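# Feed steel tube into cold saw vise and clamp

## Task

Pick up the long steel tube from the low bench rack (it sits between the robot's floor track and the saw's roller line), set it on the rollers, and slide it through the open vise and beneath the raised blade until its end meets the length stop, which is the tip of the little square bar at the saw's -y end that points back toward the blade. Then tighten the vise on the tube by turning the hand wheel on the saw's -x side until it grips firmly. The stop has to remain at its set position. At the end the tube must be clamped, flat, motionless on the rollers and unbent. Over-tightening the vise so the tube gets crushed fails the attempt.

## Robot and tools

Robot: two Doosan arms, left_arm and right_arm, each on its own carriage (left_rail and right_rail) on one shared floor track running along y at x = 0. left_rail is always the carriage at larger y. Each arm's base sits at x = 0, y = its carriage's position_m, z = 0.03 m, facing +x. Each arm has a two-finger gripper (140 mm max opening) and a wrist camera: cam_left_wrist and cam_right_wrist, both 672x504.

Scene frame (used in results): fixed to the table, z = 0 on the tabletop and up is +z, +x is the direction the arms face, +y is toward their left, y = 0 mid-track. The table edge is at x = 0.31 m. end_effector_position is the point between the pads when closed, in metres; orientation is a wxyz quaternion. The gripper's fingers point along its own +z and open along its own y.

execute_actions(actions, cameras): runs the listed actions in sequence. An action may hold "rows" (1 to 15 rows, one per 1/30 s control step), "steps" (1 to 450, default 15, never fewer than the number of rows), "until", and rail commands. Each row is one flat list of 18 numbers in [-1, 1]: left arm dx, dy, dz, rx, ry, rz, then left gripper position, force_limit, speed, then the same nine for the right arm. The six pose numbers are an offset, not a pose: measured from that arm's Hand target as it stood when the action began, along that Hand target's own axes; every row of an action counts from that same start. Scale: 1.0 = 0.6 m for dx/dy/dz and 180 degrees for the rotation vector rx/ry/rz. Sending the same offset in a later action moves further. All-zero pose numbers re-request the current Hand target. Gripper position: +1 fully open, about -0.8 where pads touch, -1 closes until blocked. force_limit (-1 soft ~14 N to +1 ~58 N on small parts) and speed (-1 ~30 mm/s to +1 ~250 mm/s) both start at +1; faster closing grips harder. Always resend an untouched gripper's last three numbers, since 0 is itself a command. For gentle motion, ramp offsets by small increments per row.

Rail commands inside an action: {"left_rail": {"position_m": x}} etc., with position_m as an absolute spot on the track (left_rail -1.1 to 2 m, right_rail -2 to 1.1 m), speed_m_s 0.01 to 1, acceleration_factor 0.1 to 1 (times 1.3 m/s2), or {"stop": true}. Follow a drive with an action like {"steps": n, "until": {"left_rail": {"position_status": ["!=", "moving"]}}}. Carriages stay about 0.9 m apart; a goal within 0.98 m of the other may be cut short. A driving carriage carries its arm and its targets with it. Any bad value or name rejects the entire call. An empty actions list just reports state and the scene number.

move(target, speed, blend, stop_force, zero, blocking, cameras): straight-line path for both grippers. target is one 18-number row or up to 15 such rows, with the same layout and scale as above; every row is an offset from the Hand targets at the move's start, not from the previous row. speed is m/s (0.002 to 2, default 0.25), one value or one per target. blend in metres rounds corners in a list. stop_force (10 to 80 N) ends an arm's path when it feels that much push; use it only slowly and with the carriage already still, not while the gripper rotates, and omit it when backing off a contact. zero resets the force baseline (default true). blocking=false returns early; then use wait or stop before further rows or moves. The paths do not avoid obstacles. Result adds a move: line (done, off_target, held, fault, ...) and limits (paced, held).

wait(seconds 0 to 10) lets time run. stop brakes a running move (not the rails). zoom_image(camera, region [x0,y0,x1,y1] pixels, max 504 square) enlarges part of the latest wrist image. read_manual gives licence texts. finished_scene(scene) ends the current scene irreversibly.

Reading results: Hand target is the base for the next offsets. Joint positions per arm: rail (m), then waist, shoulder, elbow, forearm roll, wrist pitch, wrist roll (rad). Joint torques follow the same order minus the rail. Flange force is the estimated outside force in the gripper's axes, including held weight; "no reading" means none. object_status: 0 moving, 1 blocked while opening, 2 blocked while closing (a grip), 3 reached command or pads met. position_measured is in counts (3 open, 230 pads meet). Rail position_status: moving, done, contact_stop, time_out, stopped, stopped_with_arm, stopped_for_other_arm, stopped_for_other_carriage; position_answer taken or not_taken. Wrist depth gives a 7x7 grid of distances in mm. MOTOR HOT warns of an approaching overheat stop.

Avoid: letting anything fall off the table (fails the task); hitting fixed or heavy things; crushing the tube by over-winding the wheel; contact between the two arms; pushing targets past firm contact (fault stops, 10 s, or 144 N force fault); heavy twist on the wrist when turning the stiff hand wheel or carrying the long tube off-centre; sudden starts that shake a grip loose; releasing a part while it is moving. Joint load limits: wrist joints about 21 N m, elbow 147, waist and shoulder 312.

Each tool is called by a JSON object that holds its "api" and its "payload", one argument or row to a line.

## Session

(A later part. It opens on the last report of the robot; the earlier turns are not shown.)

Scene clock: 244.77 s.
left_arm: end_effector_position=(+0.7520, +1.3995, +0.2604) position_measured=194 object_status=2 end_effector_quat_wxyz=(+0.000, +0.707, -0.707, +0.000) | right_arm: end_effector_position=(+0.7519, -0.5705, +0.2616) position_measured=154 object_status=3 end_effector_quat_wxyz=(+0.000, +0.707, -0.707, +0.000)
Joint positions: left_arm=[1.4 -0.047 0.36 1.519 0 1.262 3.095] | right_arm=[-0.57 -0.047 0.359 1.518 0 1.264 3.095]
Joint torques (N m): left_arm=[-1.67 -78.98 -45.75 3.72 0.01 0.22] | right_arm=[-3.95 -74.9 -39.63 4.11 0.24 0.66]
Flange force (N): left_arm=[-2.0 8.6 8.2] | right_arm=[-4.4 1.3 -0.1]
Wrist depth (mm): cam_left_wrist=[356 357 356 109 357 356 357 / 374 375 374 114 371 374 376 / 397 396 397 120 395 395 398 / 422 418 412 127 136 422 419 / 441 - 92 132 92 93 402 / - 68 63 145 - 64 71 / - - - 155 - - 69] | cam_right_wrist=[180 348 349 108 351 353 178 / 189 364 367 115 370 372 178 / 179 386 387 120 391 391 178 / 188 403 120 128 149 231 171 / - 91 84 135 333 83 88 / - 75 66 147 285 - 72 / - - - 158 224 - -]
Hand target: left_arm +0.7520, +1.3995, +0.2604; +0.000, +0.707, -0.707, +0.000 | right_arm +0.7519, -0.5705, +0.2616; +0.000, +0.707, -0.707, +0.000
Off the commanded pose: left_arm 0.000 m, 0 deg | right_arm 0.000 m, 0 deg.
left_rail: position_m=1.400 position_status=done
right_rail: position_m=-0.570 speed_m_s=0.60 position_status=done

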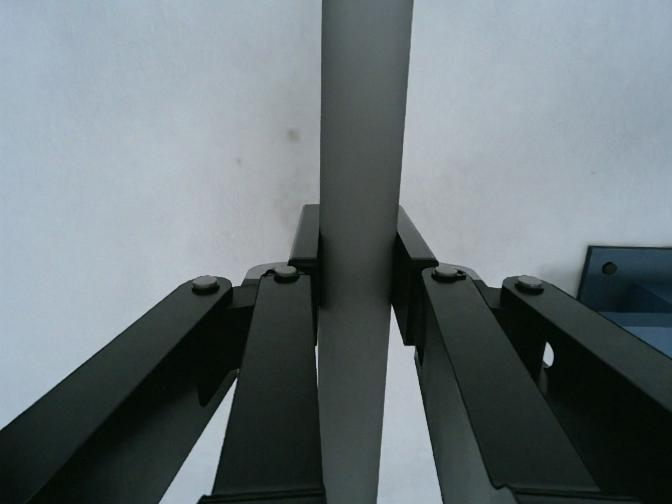

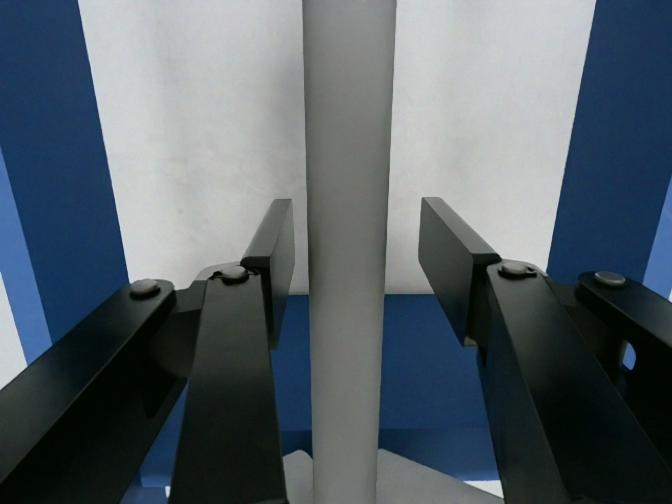

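{"api": "execute_actions", "payload": {
  "actions": [
    {"rows":[[0,-0.008,0.007,0,0,0,-1,0,-0.8,0,0,0,0,0,0,0.6,0,0]],"steps":40}
  ],
  "cameras": []
}}

{"api": "move", "payload": {
  "target": [0,0,0,0,0,0,-1,0,-0.8,0,0,-0.35,0,0,0,0.6,0,0]
}}

Scene clock: 256.53 s.
left_arm: end_effector_position=(+0.7568, +1.3995, +0.2562) position_measured=194 object_status=2 end_effector_quat_wxyz=(+0.000, +0.707, -0.707, +0.000) | right_arm: end_effector_position=(+0.7519, -0.5705, +0.2616) position_measured=53 object_status=3 end_effector_quat_wxyz=(+0.000, +0.707, -0.707, +0.000)
Joint positions: left_arm=[1.4 -0.046 0.37 1.514 0 1.258 3.095] | right_arm=[-0.57 -0.047 0.359 1.518 0 1.264 3.095]
Joint torques (N m): left_arm=[-0.71 -76.06 -43.13 4.13 -0.09 0.23] | right_arm=[-3.62 -75.68 -39.47 4.19 0.23 0.62]
Flange force (N): left_arm=[-1.0 9.4 2.3] | right_arm=[-3.8 -0.1 0.0]
Wrist depth (mm): cam_left_wrist=[349 350 352 108 354 355 355 / 367 370 370 114 368 376 375 / 389 391 392 120 394 395 398 / 410 412 407 127 136 419 419 / 434 - 92 132 93 93 374 / - 68 63 145 - 64 71 / - - - 155 - - 69] | cam_right_wrist=[180 347 349 108 351 354 178 / 188 364 367 115 368 369 178 / 179 382 387 121 393 389 178 / 178 124 412 128 415 135 161 / - 106 374 135 374 352 108 / - 255 285 147 285 247 - / - 249 244 158 246 248 -]
Hand target: left_arm +0.7568, +1.3995, +0.2562; +0.000, +0.707, -0.707, +0.000 | right_arm +0.7519, -0.5705, +0.2616; +0.000, +0.707, -0.707, +0.000
Off the commanded pose: left_arm 0.000 m, 0 deg | right_arm 0.000 m, 0 deg.
left_rail: position_m=1.400 position_status=done
right_rail: position_m=-0.570 speed_m_s=0.60 position_status=done
No camera images: "cameras" was empty.

Scene clock: 257.77 s.
left_arm: end_effector_position=(+0.7568, +1.3995, +0.2562) position_measured=194 object_status=2 end_effector_quat_wxyz=(+0.000, +0.707, -0.707, +0.000) | right_arm: end_effector_position=(+0.7518, -0.5705, +0.4715) position_measured=53 object_status=3 end_effector_quat_wxyz=(+0.000, +0.707, -0.707, +0.000)
Joint positions: left_arm=[1.4 -0.046 0.37 1.514 0 1.258 3.095] | right_arm=[-0.57 -0.047 0.316 1.197 0 1.628 3.095]
Joint torques (N m): left_arm=[-1.2 -76.11 -42.99 4.09 -0.07 0.19] | right_arm=[-3.88 -73.39 -41.76 4.4 0.18 0.67]
Flange force (N): left_arm=[-1.5 8.8 2.5] | right_arm=[-4.2 0.7 0.6]
Wrist depth (mm): cam_left_wrist=[351 349 351 108 355 355 355 / 368 369 371 114 370 376 376 / 394 391 392 120 395 397 398 / 413 412 406 127 136 418 415 / 430 - 92 132 92 93 400 / - 68 63 145 - 64 71 / - - - 155 - - 69] | cam_right_wrist=[534 537 533 525 533 527 534 / 567 556 559 551 561 556 564 / 1271 605 585 591 588 586 595 / 1344 121 501 501 504 135 617 / - 106 366 385 371 347 108 / - 717 708 704 708 715 - / - 764 747 544 483 766 -]
Hand target: left_arm +0.7568, +1.3995, +0.2562; +0.000, +0.707, -0.707, +0.000 | right_arm +0.7518, -0.5705, +0.4716; +0.000, +0.707, -0.707, +0.000
Off the commanded pose: left_arm 0.000 m, 0 deg | right_arm 0.000 m, 0 deg.
left_rail: position_m=1.400 position_status=done
right_rail: position_m=-0.570 speed_m_s=0.60 position_status=done
move: done

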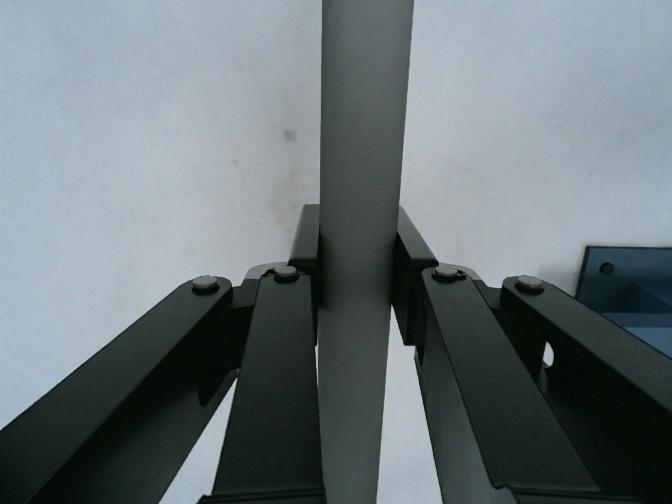

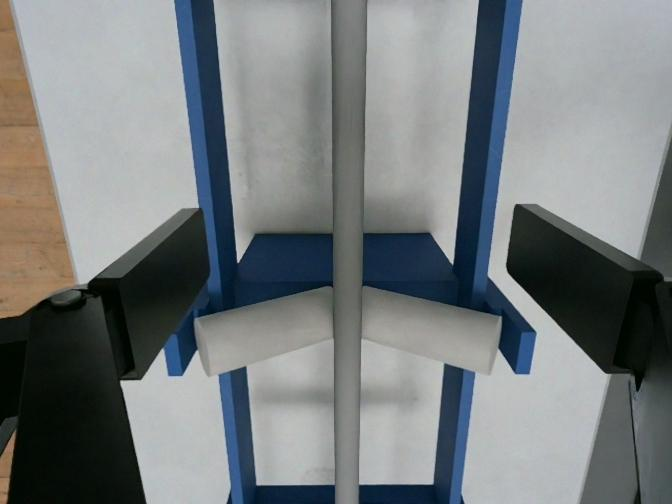

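{"api": "move", "payload": {
  "target": [0,0,0,0,0,0,-1,0,-0.8,0,0.67,-0.237,0.1954,0.1954,-0.4718,0.6,0,0],
  "cameras": []
}}

{"api": "execute_actions", "payload": {
  "actions": [
    {"right_rail":{"position_m":-1.5},"steps":400,"until":{"right_rail":{"position_status":["!=","moving"]}}},
    {"left_rail":{"position_m":1.1,"speed_m_s":0.1,"acceleration_factor":0.2},"steps":400,"until":{"left_rail":{"position_status":["!=","moving"]}}}
  ]
}}

{"api": "zoom_image", "payload": {
  "camera": "cam_right_wrist",
  "region": [180, 0, 520, 300]
}}

Scene clock: 270.57 s.
left_arm: end_effector_position=(+0.7568, +1.3995, +0.2562) position_measured=194 object_status=2 end_effector_quat_wxyz=(+0.000, +0.707, -0.707, +0.000) | right_arm: end_effector_position=(+0.3497, -0.5705, +0.6136) position_measured=53 object_status=3 end_effector_quat_wxyz=(+0.000, +0.924, +0.000, +0.383)
Joint positions: left_arm=[1.4 -0.046 0.37 1.514 0 1.258 3.095] | right_arm=[-0.57 -0.31 -0.726 1.926 0.235 1.19 1.259]
Joint torques (N m): left_arm=[-0.64 -75.58 -43.02 4.06 -0.11 0.2] | right_arm=[-4.02 30.38 -40.26 4.59 -1.66 0.68]
Flange force (N): left_arm=[-0.4 9.2 2.2] | right_arm=[0.0 0.0 0.0]
Wrist depth (mm): cam_left_wrist=[351 349 351 108 355 354 357 / 367 371 371 114 368 375 376 / 388 390 393 120 393 397 398 / 412 412 407 127 136 419 415 / 432 - 92 133 93 93 417 / - 68 63 145 - 64 71 / - - - 155 - - 69] | cam_right_wrist=[676 1944 688 2010 692 719 680 / 637 887 634 904 606 922 651 / 629 825 617 819 603 616 641 / 800 121 771 784 794 135 789 / - 106 744 733 740 713 108 / - 690 690 698 688 686 - / - 666 670 668 668 668 -]
Hand target: left_arm +0.7568, +1.3995, +0.2562; +0.000, +0.707, -0.707, +0.000 | right_arm +0.3497, -0.5705, +0.6136; +0.000, +0.924, +0.000, +0.383
Off the commanded pose: left_arm 0.000 m, 0 deg | right_arm 0.000 m, 0 deg.
left_rail: position_m=1.400 position_status=done
right_rail: position_m=-0.570 speed_m_s=0.60 position_status=done
move: done
No camera images: "cameras" was empty.

Scene clock: 276.23 s.
left_arm: end_effector_position=(+0.7568, +1.0995, +0.2562) position_measured=194 object_status=2 end_effector_quat_wxyz=(+0.000, +0.707, -0.707, +0.000) | right_arm: end_effector_position=(+0.3497, -1.5005, +0.6135) position_measured=53 object_status=3 end_effector_quat_wxyz=(+0.000, +0.924, +0.000, +0.383)
Joint positions: left_arm=[1.1 -0.046 0.37 1.514 0 1.258 3.095] | right_arm=[-1.5 -0.311 -0.726 1.926 0.235 1.19 1.259]
Joint torques (N m): left_arm=[-1.43 -73.42 -41.51 3.94 -0.24 0.16] | right_arm=[-3.89 29.87 -40.27 4.64 -1.51 0.71]
Flange force (N): left_arm=[-1.9 9.5 -0.7] | right_arm=[0.0 0.0 0.0]
Flange force at the end of the 1st action (N): left_arm=[-0.7 9.7 2.6] | right_arm=[0.0 0.0 0.0]
Wrist depth (mm): cam_left_wrist=[351 351 353 108 355 355 356 / 369 370 370 114 371 375 376 / 390 391 392 120 393 395 399 / 412 413 407 127 136 420 422 / 433 - 92 132 92 93 439 / - 68 63 145 - 64 71 / - - - 155 - - 69] | cam_right_wrist=[694 1993 684 678 595 666 694 / 657 887 625 614 603 614 617 / 632 825 619 621 616 643 834 / 797 121 781 715 674 135 789 / - 106 737 761 742 715 102 / - 696 694 692 686 694 - / - 666 664 659 666 - -]
Hand target: left_arm +0.7568, +1.0995, +0.2562; +0.000, +0.707, -0.707, +0.000 | right_arm +0.3497, -1.5005, +0.6136; +0.000, +0.924, +0.000, +0.383
Tool commands: left_gripper/position=-1.0 left_gripper/force_limit=+0.0 left_gripper/speed=-0.8 right_gripper/position=+0.6 right_gripper/force_limit=+0.0 right_gripper/speed=+0.0
Off the commanded pose: left_arm 0.000 m, 0 deg | right_arm 0.000 m, 0 deg.
left_rail: position_m=1.100 speed_m_s=0.10 position_status=done
right_rail: position_m=-1.500 speed_m_s=0.60 position_status=done

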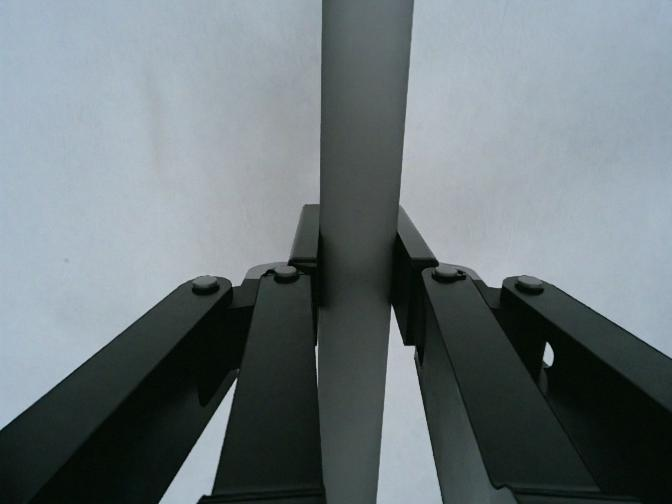

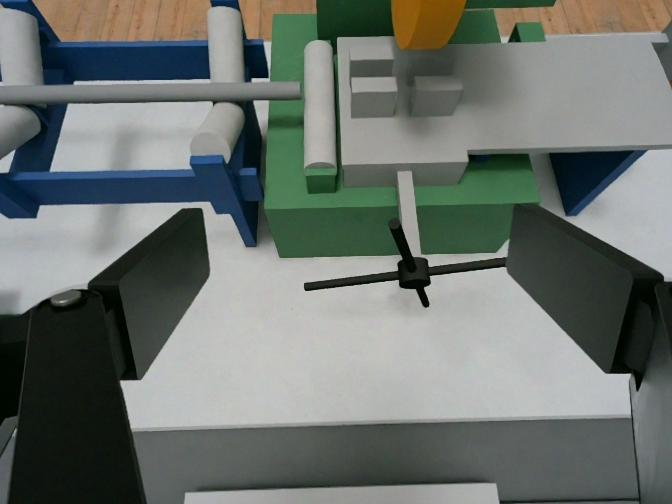

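Scaled by 1.482.

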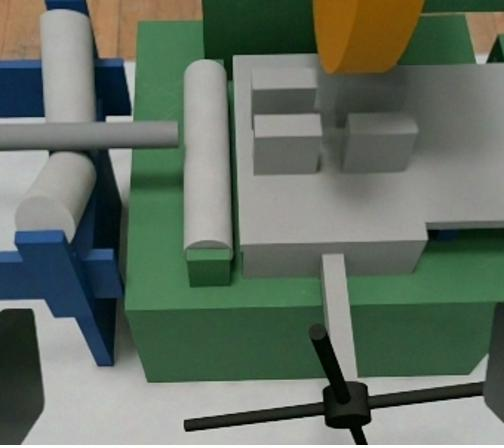

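{"api": "execute_actions", "payload": {
  "actions": [
    {"left_rail":{"position_m":1.04,"speed_m_s":0.03},"steps":400,"until":{"left_rail":{"position_status":["!=","moving"]}}}
  ],
  "cameras": ["cam_right_wrist"]
}}

{"api": "zoom_image", "payload": {
  "camera": "cam_right_wrist",
  "region": [280, 20, 500, 180]
}}

Scene clock: 286.40 s.
left_arm: end_effector_position=(+0.7568, +1.0395, +0.2562) position_measured=194 object_status=2 end_effector_quat_wxyz=(+0.000, +0.707, -0.707, +0.000) | right_arm: end_effector_position=(+0.3497, -1.5005, +0.6136) position_measured=53 object_status=3 end_effector_quat_wxyz=(+0.000, +0.924, +0.000, +0.383)
Joint positions: left_arm=[1.04 -0.046 0.37 1.514 0 1.258 3.095] | right_arm=[-1.5 -0.311 -0.726 1.926 0.235 1.19 1.259]
Joint torques (N m): left_arm=[-1.35 -72.28 -40.8 4.01 -0.3 0.16] | right_arm=[-3.63 30.47 -40.33 4.59 -1.63 0.65]
Flange force (N): left_arm=[-1.7 9.6 -2.3] | right_arm=[0.0 0.0 0.0]
Wrist depth (mm): cam_left_wrist=[349 350 351 108 354 355 357 / 367 368 369 114 370 374 377 / 389 390 392 120 394 395 397 / 413 412 403 127 136 418 422 / 434 - 92 132 93 93 445 / - 68 63 145 - 64 71 / - - - 155 - - 69] | cam_right_wrist=[704 1928 682 680 589 657 698 / 680 891 621 608 595 621 614 / 636 817 617 622 624 641 834 / 811 121 776 715 682 135 797 / - 106 728 733 740 713 108 / - 690 700 692 686 696 - / - 666 666 661 662 682 -]
Hand target: left_arm +0.7568, +1.0395, +0.2562; +0.000, +0.707, -0.707, +0.000 | right_arm +0.3497, -1.5005, +0.6136; +0.000, +0.924, +0.000, +0.383
Tool commands: left_gripper/position=-1.0 left_gripper/force_limit=+0.0 left_gripper/speed=-0.8 right_gripper/position=+0.6 right_gripper/force_limit=+0.0 right_gripper/speed=+0.0
Off the commanded pose: left_arm 0.000 m, 0 deg | right_arm 0.000 m, 0 deg.
left_rail: position_m=1.040 speed_m_s=0.03 position_status=done
right_rail: position_m=-1.500 speed_m_s=0.60 position_status=done
Images, in order (width x height): cam_right_wrist 672x504.

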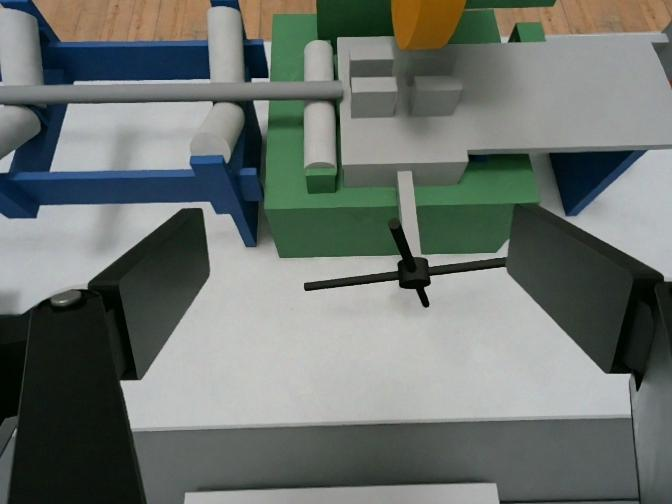

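Scaled by 2.291.

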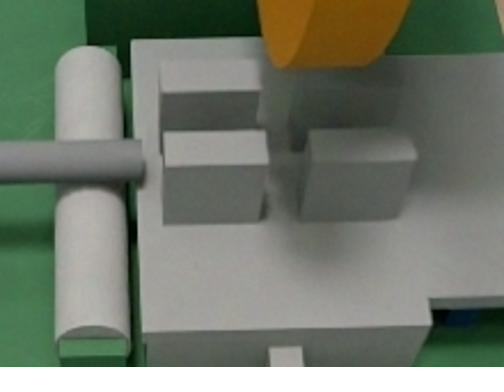

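{"api": "execute_actions", "payload": {
  "actions": [
    {"right_rail":{"position_m":-1.2},"steps":400,"until":{"right_rail":{"position_status":["!=","moving"]}}}
  ],
  "cameras": []
}}

{"api": "move", "payload": {
  "target": [0,0,0,0,0,0,-1,0,-0.8,0.33,0,0.589,0.1954,-0.1954,-0.4718,0.6,0,0],
  "cameras": ["cam_right_wrist"]
}}

{"api": "zoom_image", "payload": {
  "camera": "cam_right_wrist",
  "region": [200, 0, 480, 260]
}}

Scene clock: 313.23 s.
left_arm: end_effector_position=(+0.7568, +1.0395, +0.2562) position_measured=194 object_status=2 end_effector_quat_wxyz=(+0.000, +0.707, -0.707, +0.000) | right_arm: end_effector_position=(+0.3497, -1.2007, +0.6136) position_measured=53 object_status=3 end_effector_quat_wxyz=(+0.000, +0.924, +0.000, +0.383)
Joint positions: left_arm=[1.04 -0.046 0.37 1.514 0 1.258 3.095] | right_arm=[-1.2 -0.311 -0.726 1.926 0.235 1.19 1.259]
Joint torques (N m): left_arm=[-1.05 -72.02 -40.53 4.01 -0.23 0.19] | right_arm=[-4.08 30.58 -40.01 4.65 -1.71 0.62]
Flange force (N): left_arm=[-1.2 9.6 -2.6] | right_arm=[0.0 0.0 0.0]
Wrist depth (mm): cam_left_wrist=[348 350 352 108 354 356 356 / 369 368 371 114 369 376 378 / 387 390 393 120 397 399 397 / 413 413 404 127 136 421 424 / 433 - 92 132 92 93 442 / - 68 63 145 - 64 71 / - - - 155 - - 69] | cam_right_wrist=[702 1928 688 1976 719 672 609 / 674 894 634 904 606 616 594 / 636 825 624 828 634 622 601 / 805 121 781 779 784 135 536 / - 106 740 733 733 717 102 / - 674 696 690 692 694 - / - 670 662 668 668 662 -]
Hand target: left_arm +0.7568, +1.0395, +0.2562; +0.000, +0.707, -0.707, +0.000 | right_arm +0.3497, -1.2007, +0.6136; +0.000, +0.924, +0.000, +0.383
Tool commands: left_gripper/position=-1.0 left_gripper/force_limit=+0.0 left_gripper/speed=-0.8 right_gripper/position=+0.6 right_gripper/force_limit=+0.0 right_gripper/speed=+0.0
Off the commanded pose: left_arm 0.000 m, 0 deg | right_arm 0.000 m, 0 deg.
left_rail: position_m=1.040 speed_m_s=0.03 position_status=done
right_rail: position_m=-1.200 speed_m_s=0.60 position_status=done
No camera images: "cameras" was empty.

Scene clock: 317.07 s.
left_arm: end_effector_position=(+0.7568, +1.0395, +0.2562) position_measured=194 object_status=2 end_effector_quat_wxyz=(+0.000, +0.707, -0.707, +0.000) | right_arm: end_effector_position=(+0.7396, -1.2005, +0.5039) position_measured=53 object_status=3 end_effector_quat_wxyz=(+0.000, +0.707, +0.707, +0.000)
Joint positions: left_arm=[1.04 -0.046 0.37 1.514 0 1.258 3.095] | right_arm=[-1.2 -0.047 0.3 1.161 0 1.681 -0.047]
Joint torques (N m): left_arm=[-1.03 -72.45 -40.57 4.27 -0.21 0.23] | right_arm=[-4.14 -70.63 -40.99 4.5 0 0.72]
Flange force (N): left_arm=[-1.1 8.9 -2.1] | right_arm=[4.5 -0.8 -0.5]
Wrist depth (mm): cam_left_wrist=[349 349 353 108 353 356 357 / 366 368 371 114 371 375 377 / 389 390 392 120 395 397 398 / 413 412 404 127 136 419 424 / 433 - 92 132 92 93 439 / - 69 63 145 - 64 71 / - - - 155 - - 69] | cam_right_wrist=[557 557 559 551 563 559 569 / 585 591 584 588 597 594 611 / 632 624 612 616 625 634 1336 / 662 121 441 418 459 135 1417 / - 106 389 430 506 383 102 / - 754 549 476 488 468 - / - 547 544 494 520 415 -]
Hand target: left_arm +0.7568, +1.0395, +0.2562; +0.000, +0.707, -0.707, +0.000 | right_arm +0.7397, -1.2005, +0.5038; +0.000, +0.707, +0.707, +0.000
Off the commanded pose: left_arm 0.000 m, 0 deg | right_arm 0.000 m, 0 deg.
left_rail: position_m=1.040 speed_m_s=0.03 position_status=done
right_rail: position_m=-1.200 speed_m_s=0.60 position_status=done
move: done
Images, in order (width x height): cam_right_wrist 672x504.

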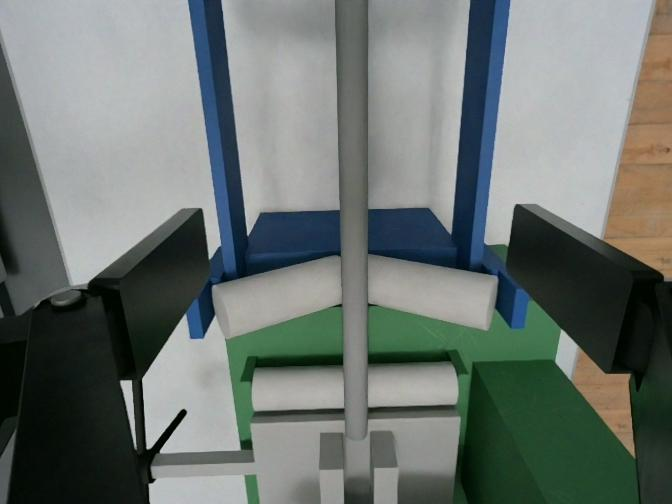

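Scaled by 1.800.

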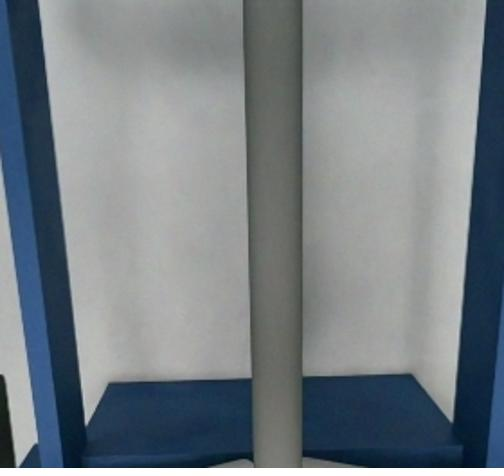

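{"api": "zoom_image", "payload": {
  "camera": "cam_right_wrist",
  "region": [290, 380, 420, 504]
}}

Scaled by 3.877.

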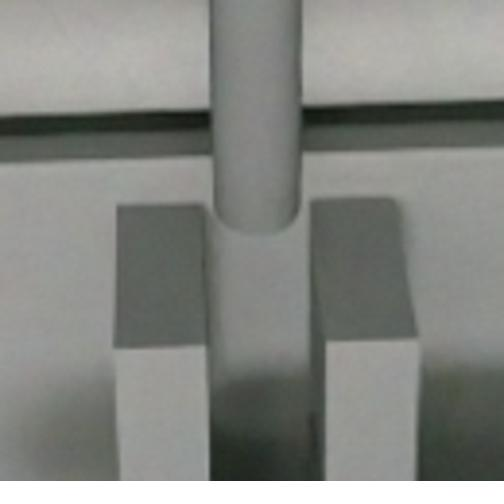

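{"api": "execute_actions", "payload": {
  "actions": [
    {"left_rail":{"position_m":0.98,"speed_m_s":0.05},"steps":400,"until":{"left_rail":{"position_status":["!=","moving"]}}}
  ],
  "cameras": ["cam_right_wrist"]
}}

{"api": "zoom_image", "payload": {
  "camera": "cam_right_wrist",
  "region": [290, 380, 420, 504]
}}

{"api": "execute_actions", "payload": {
  "actions": [
    {"left_rail":{"position_m":0.86,"speed_m_s":0.05},"steps":400,"until":{"left_rail":{"position_status":["!=","moving"]}}}
  ]
}}

Scene clock: 330.40 s.
left_arm: end_effector_position=(+0.7568, +0.9795, +0.2562) position_measured=194 object_status=2 end_effector_quat_wxyz=(+0.000, +0.707, -0.707, +0.000) | right_arm: end_effector_position=(+0.7397, -1.2005, +0.5038) position_measured=53 object_status=3 end_effector_quat_wxyz=(+0.000, +0.707, +0.707, +0.000)
Joint positions: left_arm=[0.98 -0.046 0.37 1.514 0 1.258 3.095] | right_arm=[-1.2 -0.047 0.3 1.161 0 1.681 -0.047]
Joint torques (N m): left_arm=[-1.62 -70.98 -39.85 4.01 -0.33 0.13] | right_arm=[-3.73 -71.27 -41.49 4.47 0.1 0.65]
Flange force (N): left_arm=[-1.8 9.6 -4.5] | right_arm=[4.1 -1.1 0.4]
Wrist depth (mm): cam_left_wrist=[350 350 352 108 353 356 357 / 367 370 369 114 371 374 378 / 389 389 392 120 395 396 398 / 411 413 405 127 136 420 421 / 433 - 92 132 92 93 439 / - 68 63 145 - 64 71 / - - - 155 - - 69] | cam_right_wrist=[556 560 552 555 559 557 574 / 591 585 585 584 594 597 614 / 630 619 611 624 621 622 1344 / 661 121 441 422 458 135 1443 / - 106 390 505 509 381 102 / - 749 564 475 485 469 - / - 546 547 480 520 415 -]
Hand target: left_arm +0.7568, +0.9795, +0.2562; +0.000, +0.707, -0.707, +0.000 | right_arm +0.7397, -1.2005, +0.5038; +0.000, +0.707, +0.707, +0.000
Tool commands: left_gripper/position=-1.0 left_gripper/force_limit=+0.0 left_gripper/speed=-0.8 right_gripper/position=+0.6 right_gripper/force_limit=+0.0 right_gripper/speed=+0.0
Off the commanded pose: left_arm 0.000 m, 0 deg | right_arm 0.000 m, 0 deg.
left_rail: position_m=0.980 speed_m_s=0.05 position_status=done
right_rail: position_m=-1.200 speed_m_s=0.60 position_status=done
Images, in order (width x height): cam_right_wrist 672x504.

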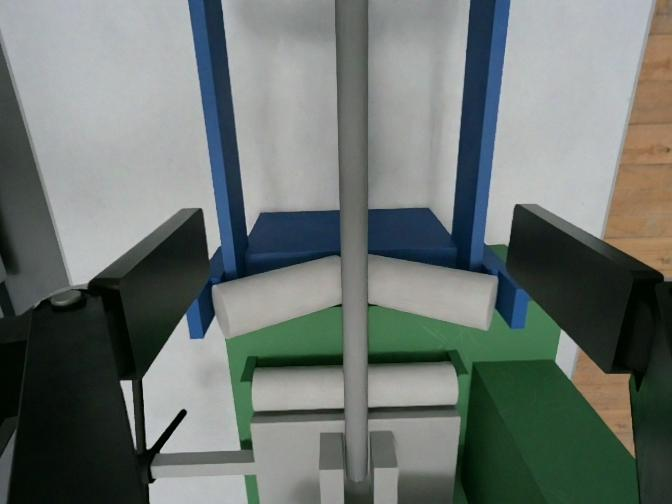

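Scaled by 3.877.

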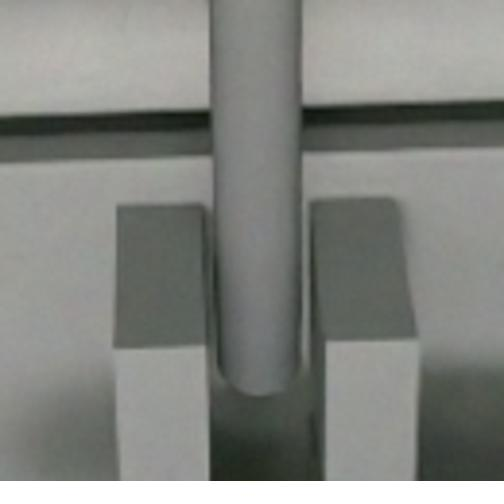

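Scene clock: 333.20 s.
left_arm: end_effector_position=(+0.7568, +0.8594, +0.2562) position_measured=194 object_status=2 end_effector_quat_wxyz=(+0.000, +0.707, -0.707, +0.000) | right_arm: end_effector_position=(+0.7397, -1.2005, +0.5038) position_measured=53 object_status=3 end_effector_quat_wxyz=(+0.000, +0.707, +0.707, +0.000)
Joint positions: left_arm=[0.86 -0.046 0.37 1.514 0 1.258 3.095] | right_arm=[-1.2 -0.047 0.3 1.161 0 1.681 -0.047]
Joint torques (N m): left_arm=[-1.25 -67.78 -37.59 3.98 -0.27 0.28] | right_arm=[-4.07 -71.45 -41.24 4.46 0.13 0.65]
Flange force (N): left_arm=[-1.4 9.2 -7.8] | right_arm=[4.6 0.2 0.3]
Wrist depth (mm): cam_left_wrist=[349 349 351 108 355 355 355 / 368 370 370 114 370 374 378 / 386 388 391 120 394 397 397 / 411 413 407 127 136 421 423 / 434 - 92 133 92 93 436 / - 68 63 145 - 64 71 / - - - 155 - - 69] | cam_right_wrist=[557 560 552 552 561 557 578 / 586 585 588 585 597 597 1225 / 622 630 608 616 622 625 1329 / 653 121 440 418 458 135 1434 / - 106 388 508 509 382 102 / - 747 563 492 493 472 - / - 548 542 481 519 415 -]
Hand target: left_arm +0.7568, +0.8595, +0.2562; +0.000, +0.707, -0.707, +0.000 | right_arm +0.7397, -1.2005, +0.5038; +0.000, +0.707, +0.707, +0.000
Tool commands: left_gripper/position=-1.0 left_gripper/force_limit=+0.0 left_gripper/speed=-0.8 right_gripper/position=+0.6 right_gripper/force_limit=+0.0 right_gripper/speed=+0.0
Off the commanded pose: left_arm 0.000 m, 0 deg | right_arm 0.000 m, 0 deg.
left_rail: position_m=0.860 speed_m_s=0.05 position_status=done
right_rail: position_m=-1.200 speed_m_s=0.60 position_status=done

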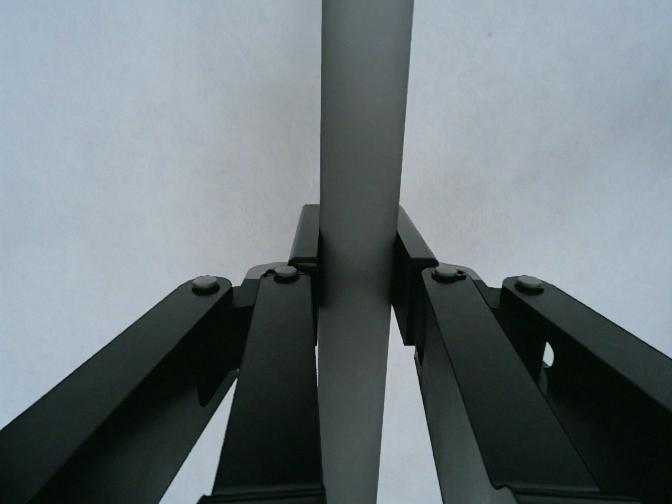

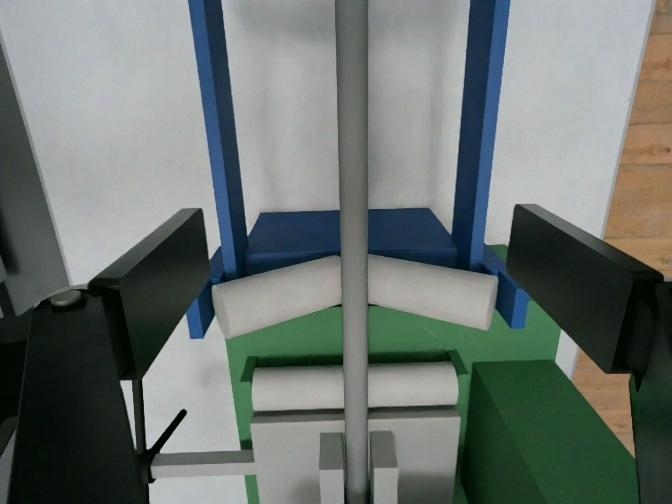

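{"api": "execute_actions", "payload": {
  "actions": [
    {"rows":[[0,0,0,0,0,0,0.1,0,-1,0,0,0,0,0,0,0.6,0,0]],"steps":60}
  ],
  "cameras": ["cam_left_wrist"]
}}

{"api": "move", "payload": {
  "target": [0,0,-0.2,0,0,0,0.1,0,-1,0,0,0,0,0,0,0.6,0,0],
  "cameras": []
}}

{"api": "execute_actions", "payload": {
  "actions": [
    {"left_rail":{"position_m":1.13,"speed_m_s":0.4,"acceleration_factor":0.5},"steps":400,"until":{"left_rail":{"position_status":["!=","moving"]}}}
  ],
  "cameras": ["cam_left_wrist"]
}}

Scene clock: 342.73 s.
left_arm: end_effector_position=(+0.7568, +0.8595, +0.2562) position_measured=117 object_status=3 end_effector_quat_wxyz=(+0.000, +0.707, -0.707, +0.000) | right_arm: end_effector_position=(+0.7397, -1.2005, +0.5038) position_measured=53 object_status=3 end_effector_quat_wxyz=(+0.000, +0.707, +0.707, +0.000)
Joint positions: left_arm=[0.86 -0.046 0.37 1.514 0 1.258 3.095] | right_arm=[-1.2 -0.047 0.3 1.161 0 1.681 -0.047]
Joint torques (N m): left_arm=[-1.66 -74.63 -42.02 4 0.1 0.37] | right_arm=[-3.27 -71.67 -41.29 4.44 0.19 0.65]
Flange force (N): left_arm=[-2.2 9.1 0.8] | right_arm=[3.7 0.7 0.5]
Wrist depth (mm): cam_left_wrist=[349 349 352 107 353 355 357 / 368 368 371 113 369 375 377 / 388 389 389 119 395 396 397 / 410 407 154 127 148 410 423 / - 90 430 135 445 93 91 / - - 468 145 480 - 64 / - - 510 156 510 - -] | cam_right_wrist=[553 555 557 549 564 557 571 / 589 588 585 586 591 597 608 / 630 622 612 617 617 622 1352 / 668 121 444 416 459 135 1408 / - 106 389 505 504 381 102 / - 749 561 475 488 471 - / - 546 541 477 519 418 -]
Hand target: left_arm +0.7568, +0.8595, +0.2562; +0.000, +0.707, -0.707, +0.000 | right_arm +0.7397, -1.2005, +0.5038; +0.000, +0.707, +0.707, +0.000
Off the commanded pose: left_arm 0.000 m, 0 deg | right_arm 0.000 m, 0 deg.
left_rail: position_m=0.860 speed_m_s=0.05 position_status=done
right_rail: position_m=-1.200 speed_m_s=0.60 position_status=done
Images, in order (width x height): cam_left_wrist 672x504.

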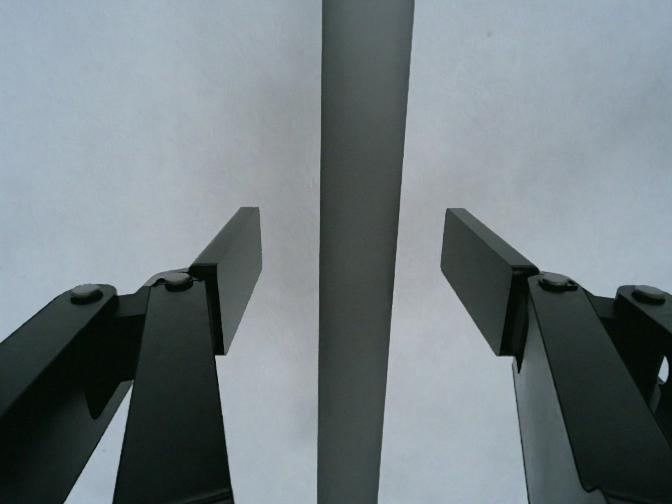

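Scene clock: 343.60 s.
left_arm: end_effector_position=(+0.7567, +0.8595, +0.3763) position_measured=117 object_status=3 end_effector_quat_wxyz=(+0.000, +0.707, -0.707, +0.000) | right_arm: end_effector_position=(+0.7397, -1.2005, +0.5038) position_measured=53 object_status=3 end_effector_quat_wxyz=(+0.000, +0.707, +0.707, +0.000)
Joint positions: left_arm=[0.86 -0.046 0.329 1.35 0 1.462 3.095] | right_arm=[-1.2 -0.047 0.3 1.161 0 1.681 -0.047]
Joint torques (N m): left_arm=[-1.61 -72.84 -43.85 4.19 0.08 0.39] | right_arm=[-3.67 -71.92 -41.32 4.5 0.12 0.62]
Flange force (N): left_arm=[-2.4 9.8 2.2] | right_arm=[4.3 0.6 0.0]
Wrist depth (mm): cam_left_wrist=[463 464 464 453 461 464 459 / 488 489 489 479 486 484 488 / 517 520 515 502 516 514 514 / 546 539 154 532 167 533 547 / - 90 569 566 580 93 91 / - - 621 607 621 - 64 / - - 665 652 669 - -] | cam_right_wrist=[553 561 552 547 564 560 574 / 585 586 581 585 594 598 614 / 627 624 616 622 622 627 1352 / 668 121 442 418 460 135 1443 / - 106 390 506 508 382 102 / - 751 549 474 488 471 - / - 547 542 481 521 415 -]
Hand target: left_arm +0.7568, +0.8595, +0.3762; +0.000, +0.707, -0.707, +0.000 | right_arm +0.7397, -1.2005, +0.5038; +0.000, +0.707, +0.707, +0.000
Off the commanded pose: left_arm 0.000 m, 0 deg | right_arm 0.000 m, 0 deg.
left_rail: position_m=0.860 speed_m_s=0.05 position_status=done
right_rail: position_m=-1.200 speed_m_s=0.60 position_status=done
move: done
No camera images: "cameras" was empty.

Scene clock: 345.13 s.
left_arm: end_effector_position=(+0.7568, +1.1294, +0.3762) position_measured=117 object_status=3 end_effector_quat_wxyz=(+0.000, +0.707, -0.707, +0.000) | right_arm: end_effector_position=(+0.7397, -1.2005, +0.5038) position_measured=53 object_status=3 end_effector_quat_wxyz=(+0.000, +0.707, +0.707, +0.000)
Joint positions: left_arm=[1.13 -0.046 0.329 1.35 0 1.462 3.095] | right_arm=[-1.2 -0.047 0.3 1.161 0 1.681 -0.047]
Joint torques (N m): left_arm=[-2.01 -72.75 -43.59 4.2 0.09 0.44] | right_arm=[-3.66 -71.6 -41.41 4.48 0.16 0.63]
Flange force (N): left_arm=[-2.0 8.3 2.6] | right_arm=[4.2 0.1 0.5]
Wrist depth (mm): cam_left_wrist=[463 462 463 453 462 463 463 / 490 489 489 475 488 485 486 / 517 515 515 502 516 514 515 / 551 540 154 530 167 530 544 / - 90 569 580 580 93 91 / - - 621 625 621 - 64 / - - - 663 665 - -] | cam_right_wrist=[555 557 553 553 561 556 574 / 582 591 586 582 591 594 619 / 627 621 608 617 621 627 1352 / 662 121 441 417 459 135 1417 / - 106 387 511 507 382 108 / - 751 549 471 488 473 - / - 548 546 478 519 417 -]
Hand target: left_arm +0.7568, +1.1294, +0.3762; +0.000, +0.707, -0.707, +0.000 | right_arm +0.7397, -1.2005, +0.5038; +0.000, +0.707, +0.707, +0.000
Tool commands: left_gripper/position=+0.1 left_gripper/force_limit=+0.0 left_gripper/speed=-1.0 right_gripper/position=+0.6 right_gripper/force_limit=+0.0 right_gripper/speed=+0.0
Off the commanded pose: left_arm 0.000 m, 0 deg | right_arm 0.000 m, 0 deg.
left_rail: position_m=1.130 speed_m_s=0.40 position_status=done
right_rail: position_m=-1.200 speed_m_s=0.60 position_status=done
Images, in order (width x height): cam_left_wrist 672x504.

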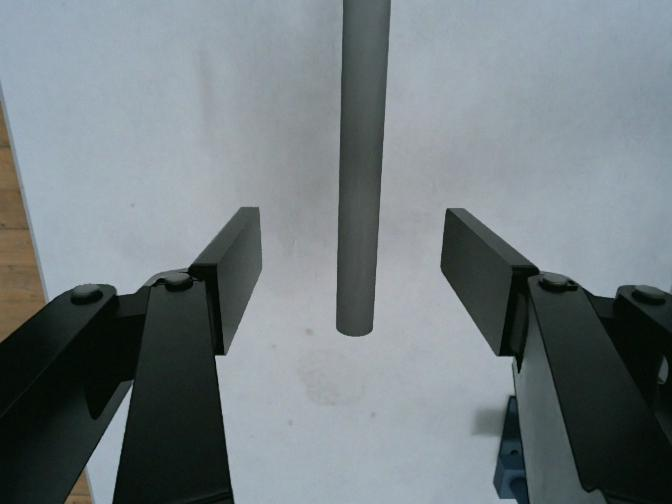

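{"api": "move", "payload": {
  "target": [0,0,0.198,0,0,0,0.1,0,-1,0,-0.65,-0.183,-0.1954,0.1954,0.4718,0.6,0,0],
  "cameras": []
}}

{"api": "execute_actions", "payload": {
  "actions": [
    {"rows":[[0,0,0,0,0,0,-1,0,-0.8,0,0,0,0,0,0,0.6,0,0]],"steps":70},
    {"right_rail":{"position_m":-1.95,"speed_m_s":0.4},"left_rail":{"position_m":0.9,"speed_m_s":0.05,"acceleration_factor":0.2},"steps":400,"until":{"left_rail":{"position_status":["!=","moving"]},"right_rail":{"position_status":["!=","moving"]}}}
  ]
}}

{"api": "zoom_image", "payload": {
  "camera": "cam_right_wrist",
  "region": [230, 20, 470, 200]
}}

Scene clock: 360.03 s.
left_arm: end_effector_position=(+0.7568, +1.1295, +0.2574) position_measured=117 object_status=3 end_effector_quat_wxyz=(+0.000, +0.707, -0.707, +0.000) | right_arm: end_effector_position=(+0.3496, -1.2005, +0.6134) position_measured=53 object_status=3 end_effector_quat_wxyz=(+0.000, +0.924, +0.000, +0.383)
Joint positions: left_arm=[1.13 -0.046 0.369 1.512 0 1.26 3.095] | right_arm=[-1.2 -0.311 -0.727 1.927 0.235 1.19 1.259]
Joint torques (N m): left_arm=[-1.49 -75.06 -41.64 4.05 0.08 0.32] | right_arm=[-4.1 30.4 -40.58 4.56 -1.71 0.63]
Flange force (N): left_arm=[-1.6 7.6 0.1] | right_arm=[0.0 0.0 0.0]
Wrist depth (mm): cam_left_wrist=[349 350 351 109 354 357 357 / 369 370 370 114 374 377 376 / 389 391 393 121 392 398 400 / 413 411 154 128 148 415 426 / - 90 434 137 449 93 91 / - - 473 146 480 - 64 / - - 507 159 510 - -] | cam_right_wrist=[686 717 686 1960 740 686 600 / 637 871 636 908 682 625 605 / 624 630 595 632 608 621 597 / 794 121 787 779 779 135 516 / - 106 733 737 733 726 108 / - 680 690 694 690 692 - / - 657 668 661 668 668 -]
Hand target: left_arm +0.7568, +1.1295, +0.2574; +0.000, +0.707, -0.707, +0.000 | right_arm +0.3496, -1.2005, +0.6134; +0.000, +0.924, +0.000, +0.383
Off the commanded pose: left_arm 0.000 m, 0 deg | right_arm 0.000 m, 0 deg.
left_rail: position_m=1.130 speed_m_s=0.40 position_status=done
right_rail: position_m=-1.200 speed_m_s=0.60 position_status=done
move: done
No camera images: "cameras" was empty.

Scene clock: 367.37 s.
left_arm: end_effector_position=(+0.7568, +0.8994, +0.2574) position_measured=194 object_status=2 end_effector_quat_wxyz=(+0.000, +0.707, -0.707, +0.000) | right_arm: end_effector_position=(+0.3496, -1.9505, +0.6134) position_measured=53 object_status=3 end_effector_quat_wxyz=(+0.000, +0.924, +0.000, +0.383)
Joint positions: left_arm=[0.9 -0.046 0.369 1.512 0 1.26 3.095] | right_arm=[-1.95 -0.311 -0.727 1.927 0.235 1.19 1.259]
Joint torques (N m): left_arm=[-1.35 -71.24 -38.49 3.83 0.44 0.01] | right_arm=[-3.69 30.31 -40.15 4.53 -1.6 0.6]
Flange force (N): left_arm=[-1.7 6.5 -4.5] | right_arm=[0.0 0.0 0.0]
Flange force at the end of the 1st action (N): left_arm=[-2.3 6.6 0.6] | right_arm=[0.0 0.0 0.0]
Wrist depth (mm): cam_left_wrist=[350 351 351 108 353 357 357 / 368 369 376 114 371 375 377 / 390 392 393 122 396 399 400 / 414 415 408 128 134 422 422 / 432 - 92 135 93 93 440 / - 68 63 146 - 64 71 / - - - 156 - - 69] | cam_right_wrist=[581 648 754 1993 1993 1960 2027 / 585 601 601 617 908 941 926 / 592 619 643 843 852 868 834 / 655 121 774 779 797 135 803 / - 106 737 735 747 717 102 / - 688 674 690 694 704 - / - - 661 661 662 672 -]
Hand target: left_arm +0.7568, +0.8995, +0.2574; +0.000, +0.707, -0.707, +0.000 | right_arm +0.3496, -1.9505, +0.6134; +0.000, +0.924, +0.000, +0.383
Off the commanded pose: left_arm 0.000 m, 0 deg | right_arm 0.000 m, 0 deg.
left_rail: position_m=0.900 speed_m_s=0.05 position_status=done
right_rail: position_m=-1.950 speed_m_s=0.40 position_status=done

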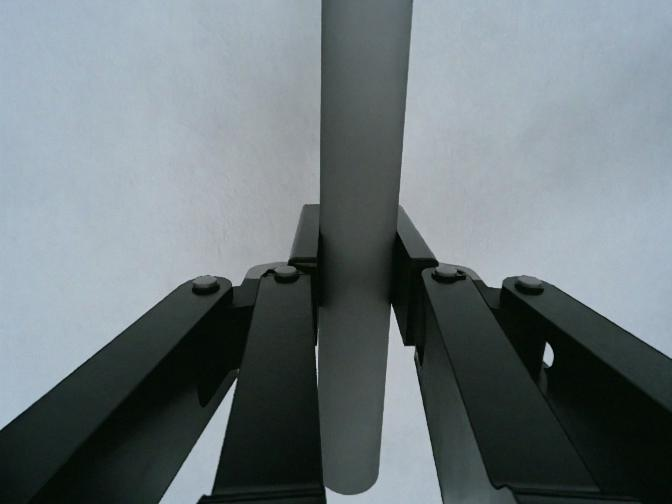

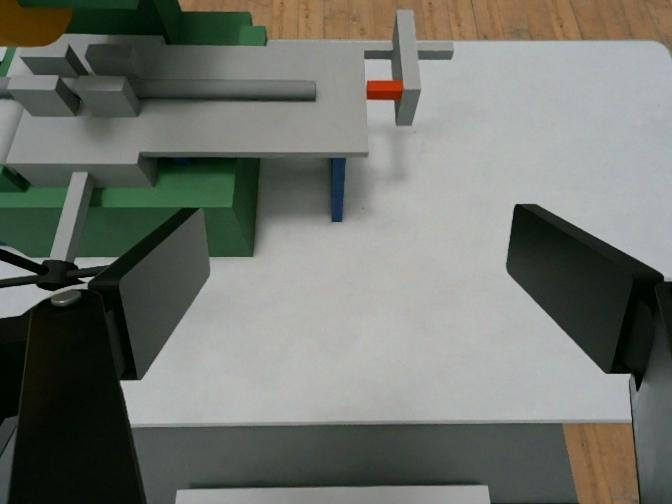

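Scaled by 2.100.

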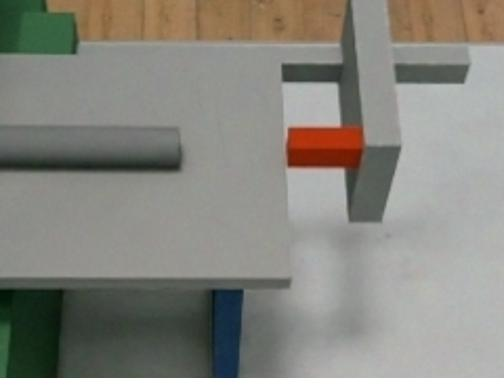

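{"api": "execute_actions", "payload": {
  "actions": [
    {"left_rail":{"position_m":0.838,"speed_m_s":0.05},"steps":400,"until":{"left_rail":{"position_status":["!=","moving"]}}}
  ],
  "cameras": ["cam_right_wrist"]
}}

{"api": "zoom_image", "payload": {
  "camera": "cam_right_wrist",
  "region": [310, 50, 430, 140]
}}

Scene clock: 375.97 s.
left_arm: end_effector_position=(+0.7568, +0.8375, +0.2574) position_measured=194 object_status=2 end_effector_quat_wxyz=(+0.000, +0.707, -0.707, +0.000) | right_arm: end_effector_position=(+0.3496, -1.9505, +0.6134) position_measured=53 object_status=3 end_effector_quat_wxyz=(+0.000, +0.924, +0.000, +0.383)
Joint positions: left_arm=[0.838 -0.046 0.369 1.512 0 1.26 3.095] | right_arm=[-1.95 -0.311 -0.727 1.927 0.235 1.19 1.259]
Joint torques (N m): left_arm=[-0.65 -69.91 -37.16 3.96 0.54 0.04] | right_arm=[-3.96 29.84 -40.38 4.62 -1.57 0.61]
Flange force (N): left_arm=[-1.0 5.8 -6.4] | right_arm=[0.0 0.0 0.0]
Wrist depth (mm): cam_left_wrist=[350 351 354 109 352 357 359 / 367 371 371 114 369 376 378 / 389 392 394 122 392 399 399 / 411 414 408 128 134 422 425 / 433 - 92 135 93 93 444 / - 68 63 146 - 64 71 / - - - 156 - - 69] | cam_right_wrist=[581 657 744 1944 1976 1976 2010 / 585 598 605 609 919 922 926 / 595 617 643 840 849 852 871 / 657 121 787 784 800 135 108 / - 106 735 740 742 136 102 / - 686 672 694 690 700 - / - 664 657 664 668 664 -]
Hand target: left_arm +0.7568, +0.8375, +0.2574; +0.000, +0.707, -0.707, +0.000 | right_arm +0.3496, -1.9505, +0.6134; +0.000, +0.924, +0.000, +0.383
Tool commands: left_gripper/position=-1.0 left_gripper/force_limit=+0.0 left_gripper/speed=-0.8 right_gripper/position=+0.6 right_gripper/force_limit=+0.0 right_gripper/speed=+0.0
Off the commanded pose: left_arm 0.000 m, 0 deg | right_arm 0.000 m, 0 deg.
left_rail: position_m=0.838 speed_m_s=0.05 position_status=done
right_rail: position_m=-1.950 speed_m_s=0.40 position_status=done
Images, in order (width x height): cam_right_wrist 672x504.

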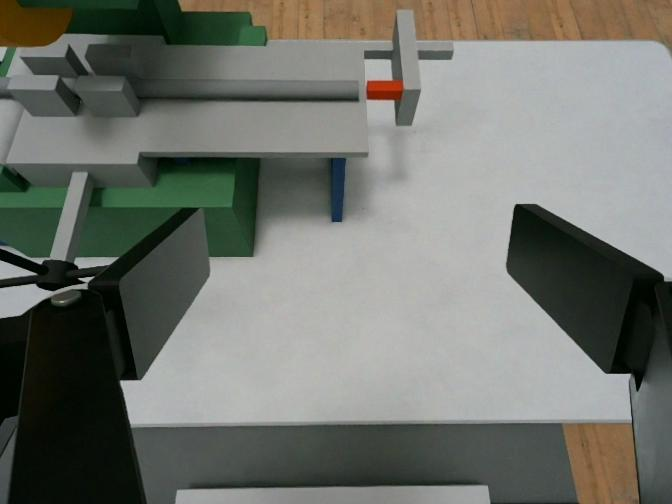

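Scaled by 4.200.

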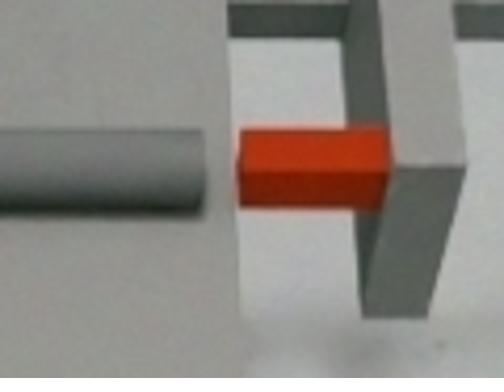

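{"api": "execute_actions", "payload": {
  "actions": [
    {"left_rail":{"position_m":0.830,"speed_m_s":0.03},"steps":400,"until":{"left_rail":{"position_status":["!=","moving"]}}}
  ],
  "cameras": ["cam_right_wrist"]
}}

{"api": "zoom_image", "payload": {
  "camera": "cam_right_wrist",
  "region": [330, 60, 400, 120]
}}

Scene clock: 381.50 s.
left_arm: end_effector_position=(+0.7568, +0.8295, +0.2574) position_measured=194 object_status=2 end_effector_quat_wxyz=(+0.000, +0.707, -0.707, +0.000) | right_arm: end_effector_position=(+0.3496, -1.9505, +0.6134) position_measured=53 object_status=3 end_effector_quat_wxyz=(+0.000, +0.924, +0.000, +0.383)
Joint positions: left_arm=[0.83 -0.046 0.369 1.512 0 1.26 3.095] | right_arm=[-1.95 -0.311 -0.727 1.927 0.235 1.19 1.259]
Joint torques (N m): left_arm=[-0.87 -69.72 -37.12 4.03 0.52 0.1] | right_arm=[-3.91 30.17 -40.38 4.62 -1.68 0.59]
Flange force (N): left_arm=[-0.9 5.7 -6.4] | right_arm=[0.0 0.0 0.0]
Wrist depth (mm): cam_left_wrist=[350 350 352 108 352 356 358 / 367 371 371 114 370 377 377 / 389 393 391 122 397 397 400 / 414 412 408 128 134 422 424 / 434 - 92 135 92 93 440 / - 68 63 145 - 64 71 / - - - 156 - - 69] | cam_right_wrist=[589 659 742 2027 1944 2010 1976 / 591 591 605 606 908 933 933 / 591 619 643 846 849 871 858 / 651 121 774 781 792 135 805 / - 106 730 735 742 724 102 / - 694 688 696 690 694 - / - 661 661 664 666 670 -]
Hand target: left_arm +0.7568, +0.8295, +0.2574; +0.000, +0.707, -0.707, +0.000 | right_arm +0.3496, -1.9505, +0.6134; +0.000, +0.924, +0.000, +0.383
Tool commands: left_gripper/position=-1.0 left_gripper/force_limit=+0.0 left_gripper/speed=-0.8 right_gripper/position=+0.6 right_gripper/force_limit=+0.0 right_gripper/speed=+0.0
Off the commanded pose: left_arm 0.000 m, 0 deg | right_arm 0.000 m, 0 deg.
left_rail: position_m=0.830 speed_m_s=0.03 position_status=done
right_rail: position_m=-1.950 speed_m_s=0.40 position_status=done
Images, in order (width x height): cam_right_wrist 672x504.

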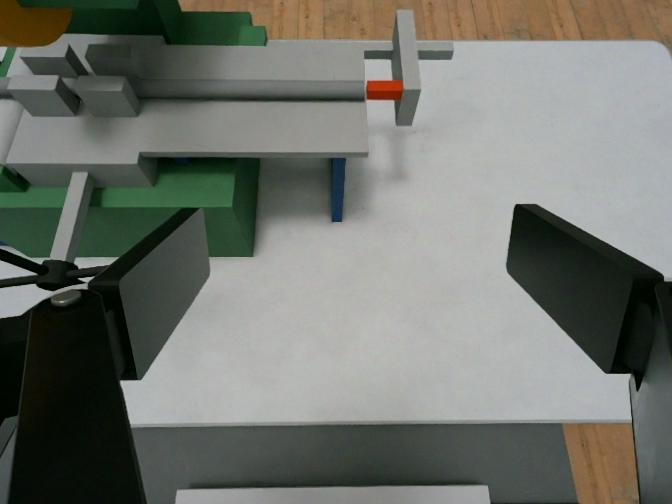

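Scaled by 7.200.

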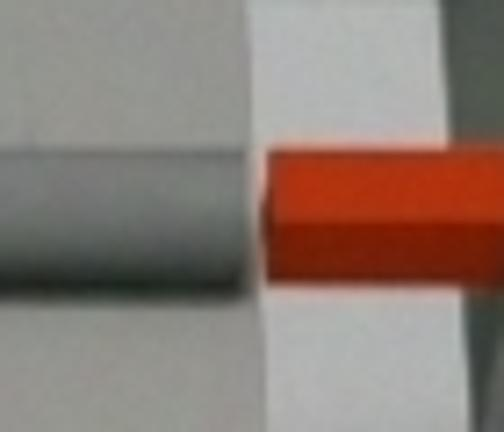

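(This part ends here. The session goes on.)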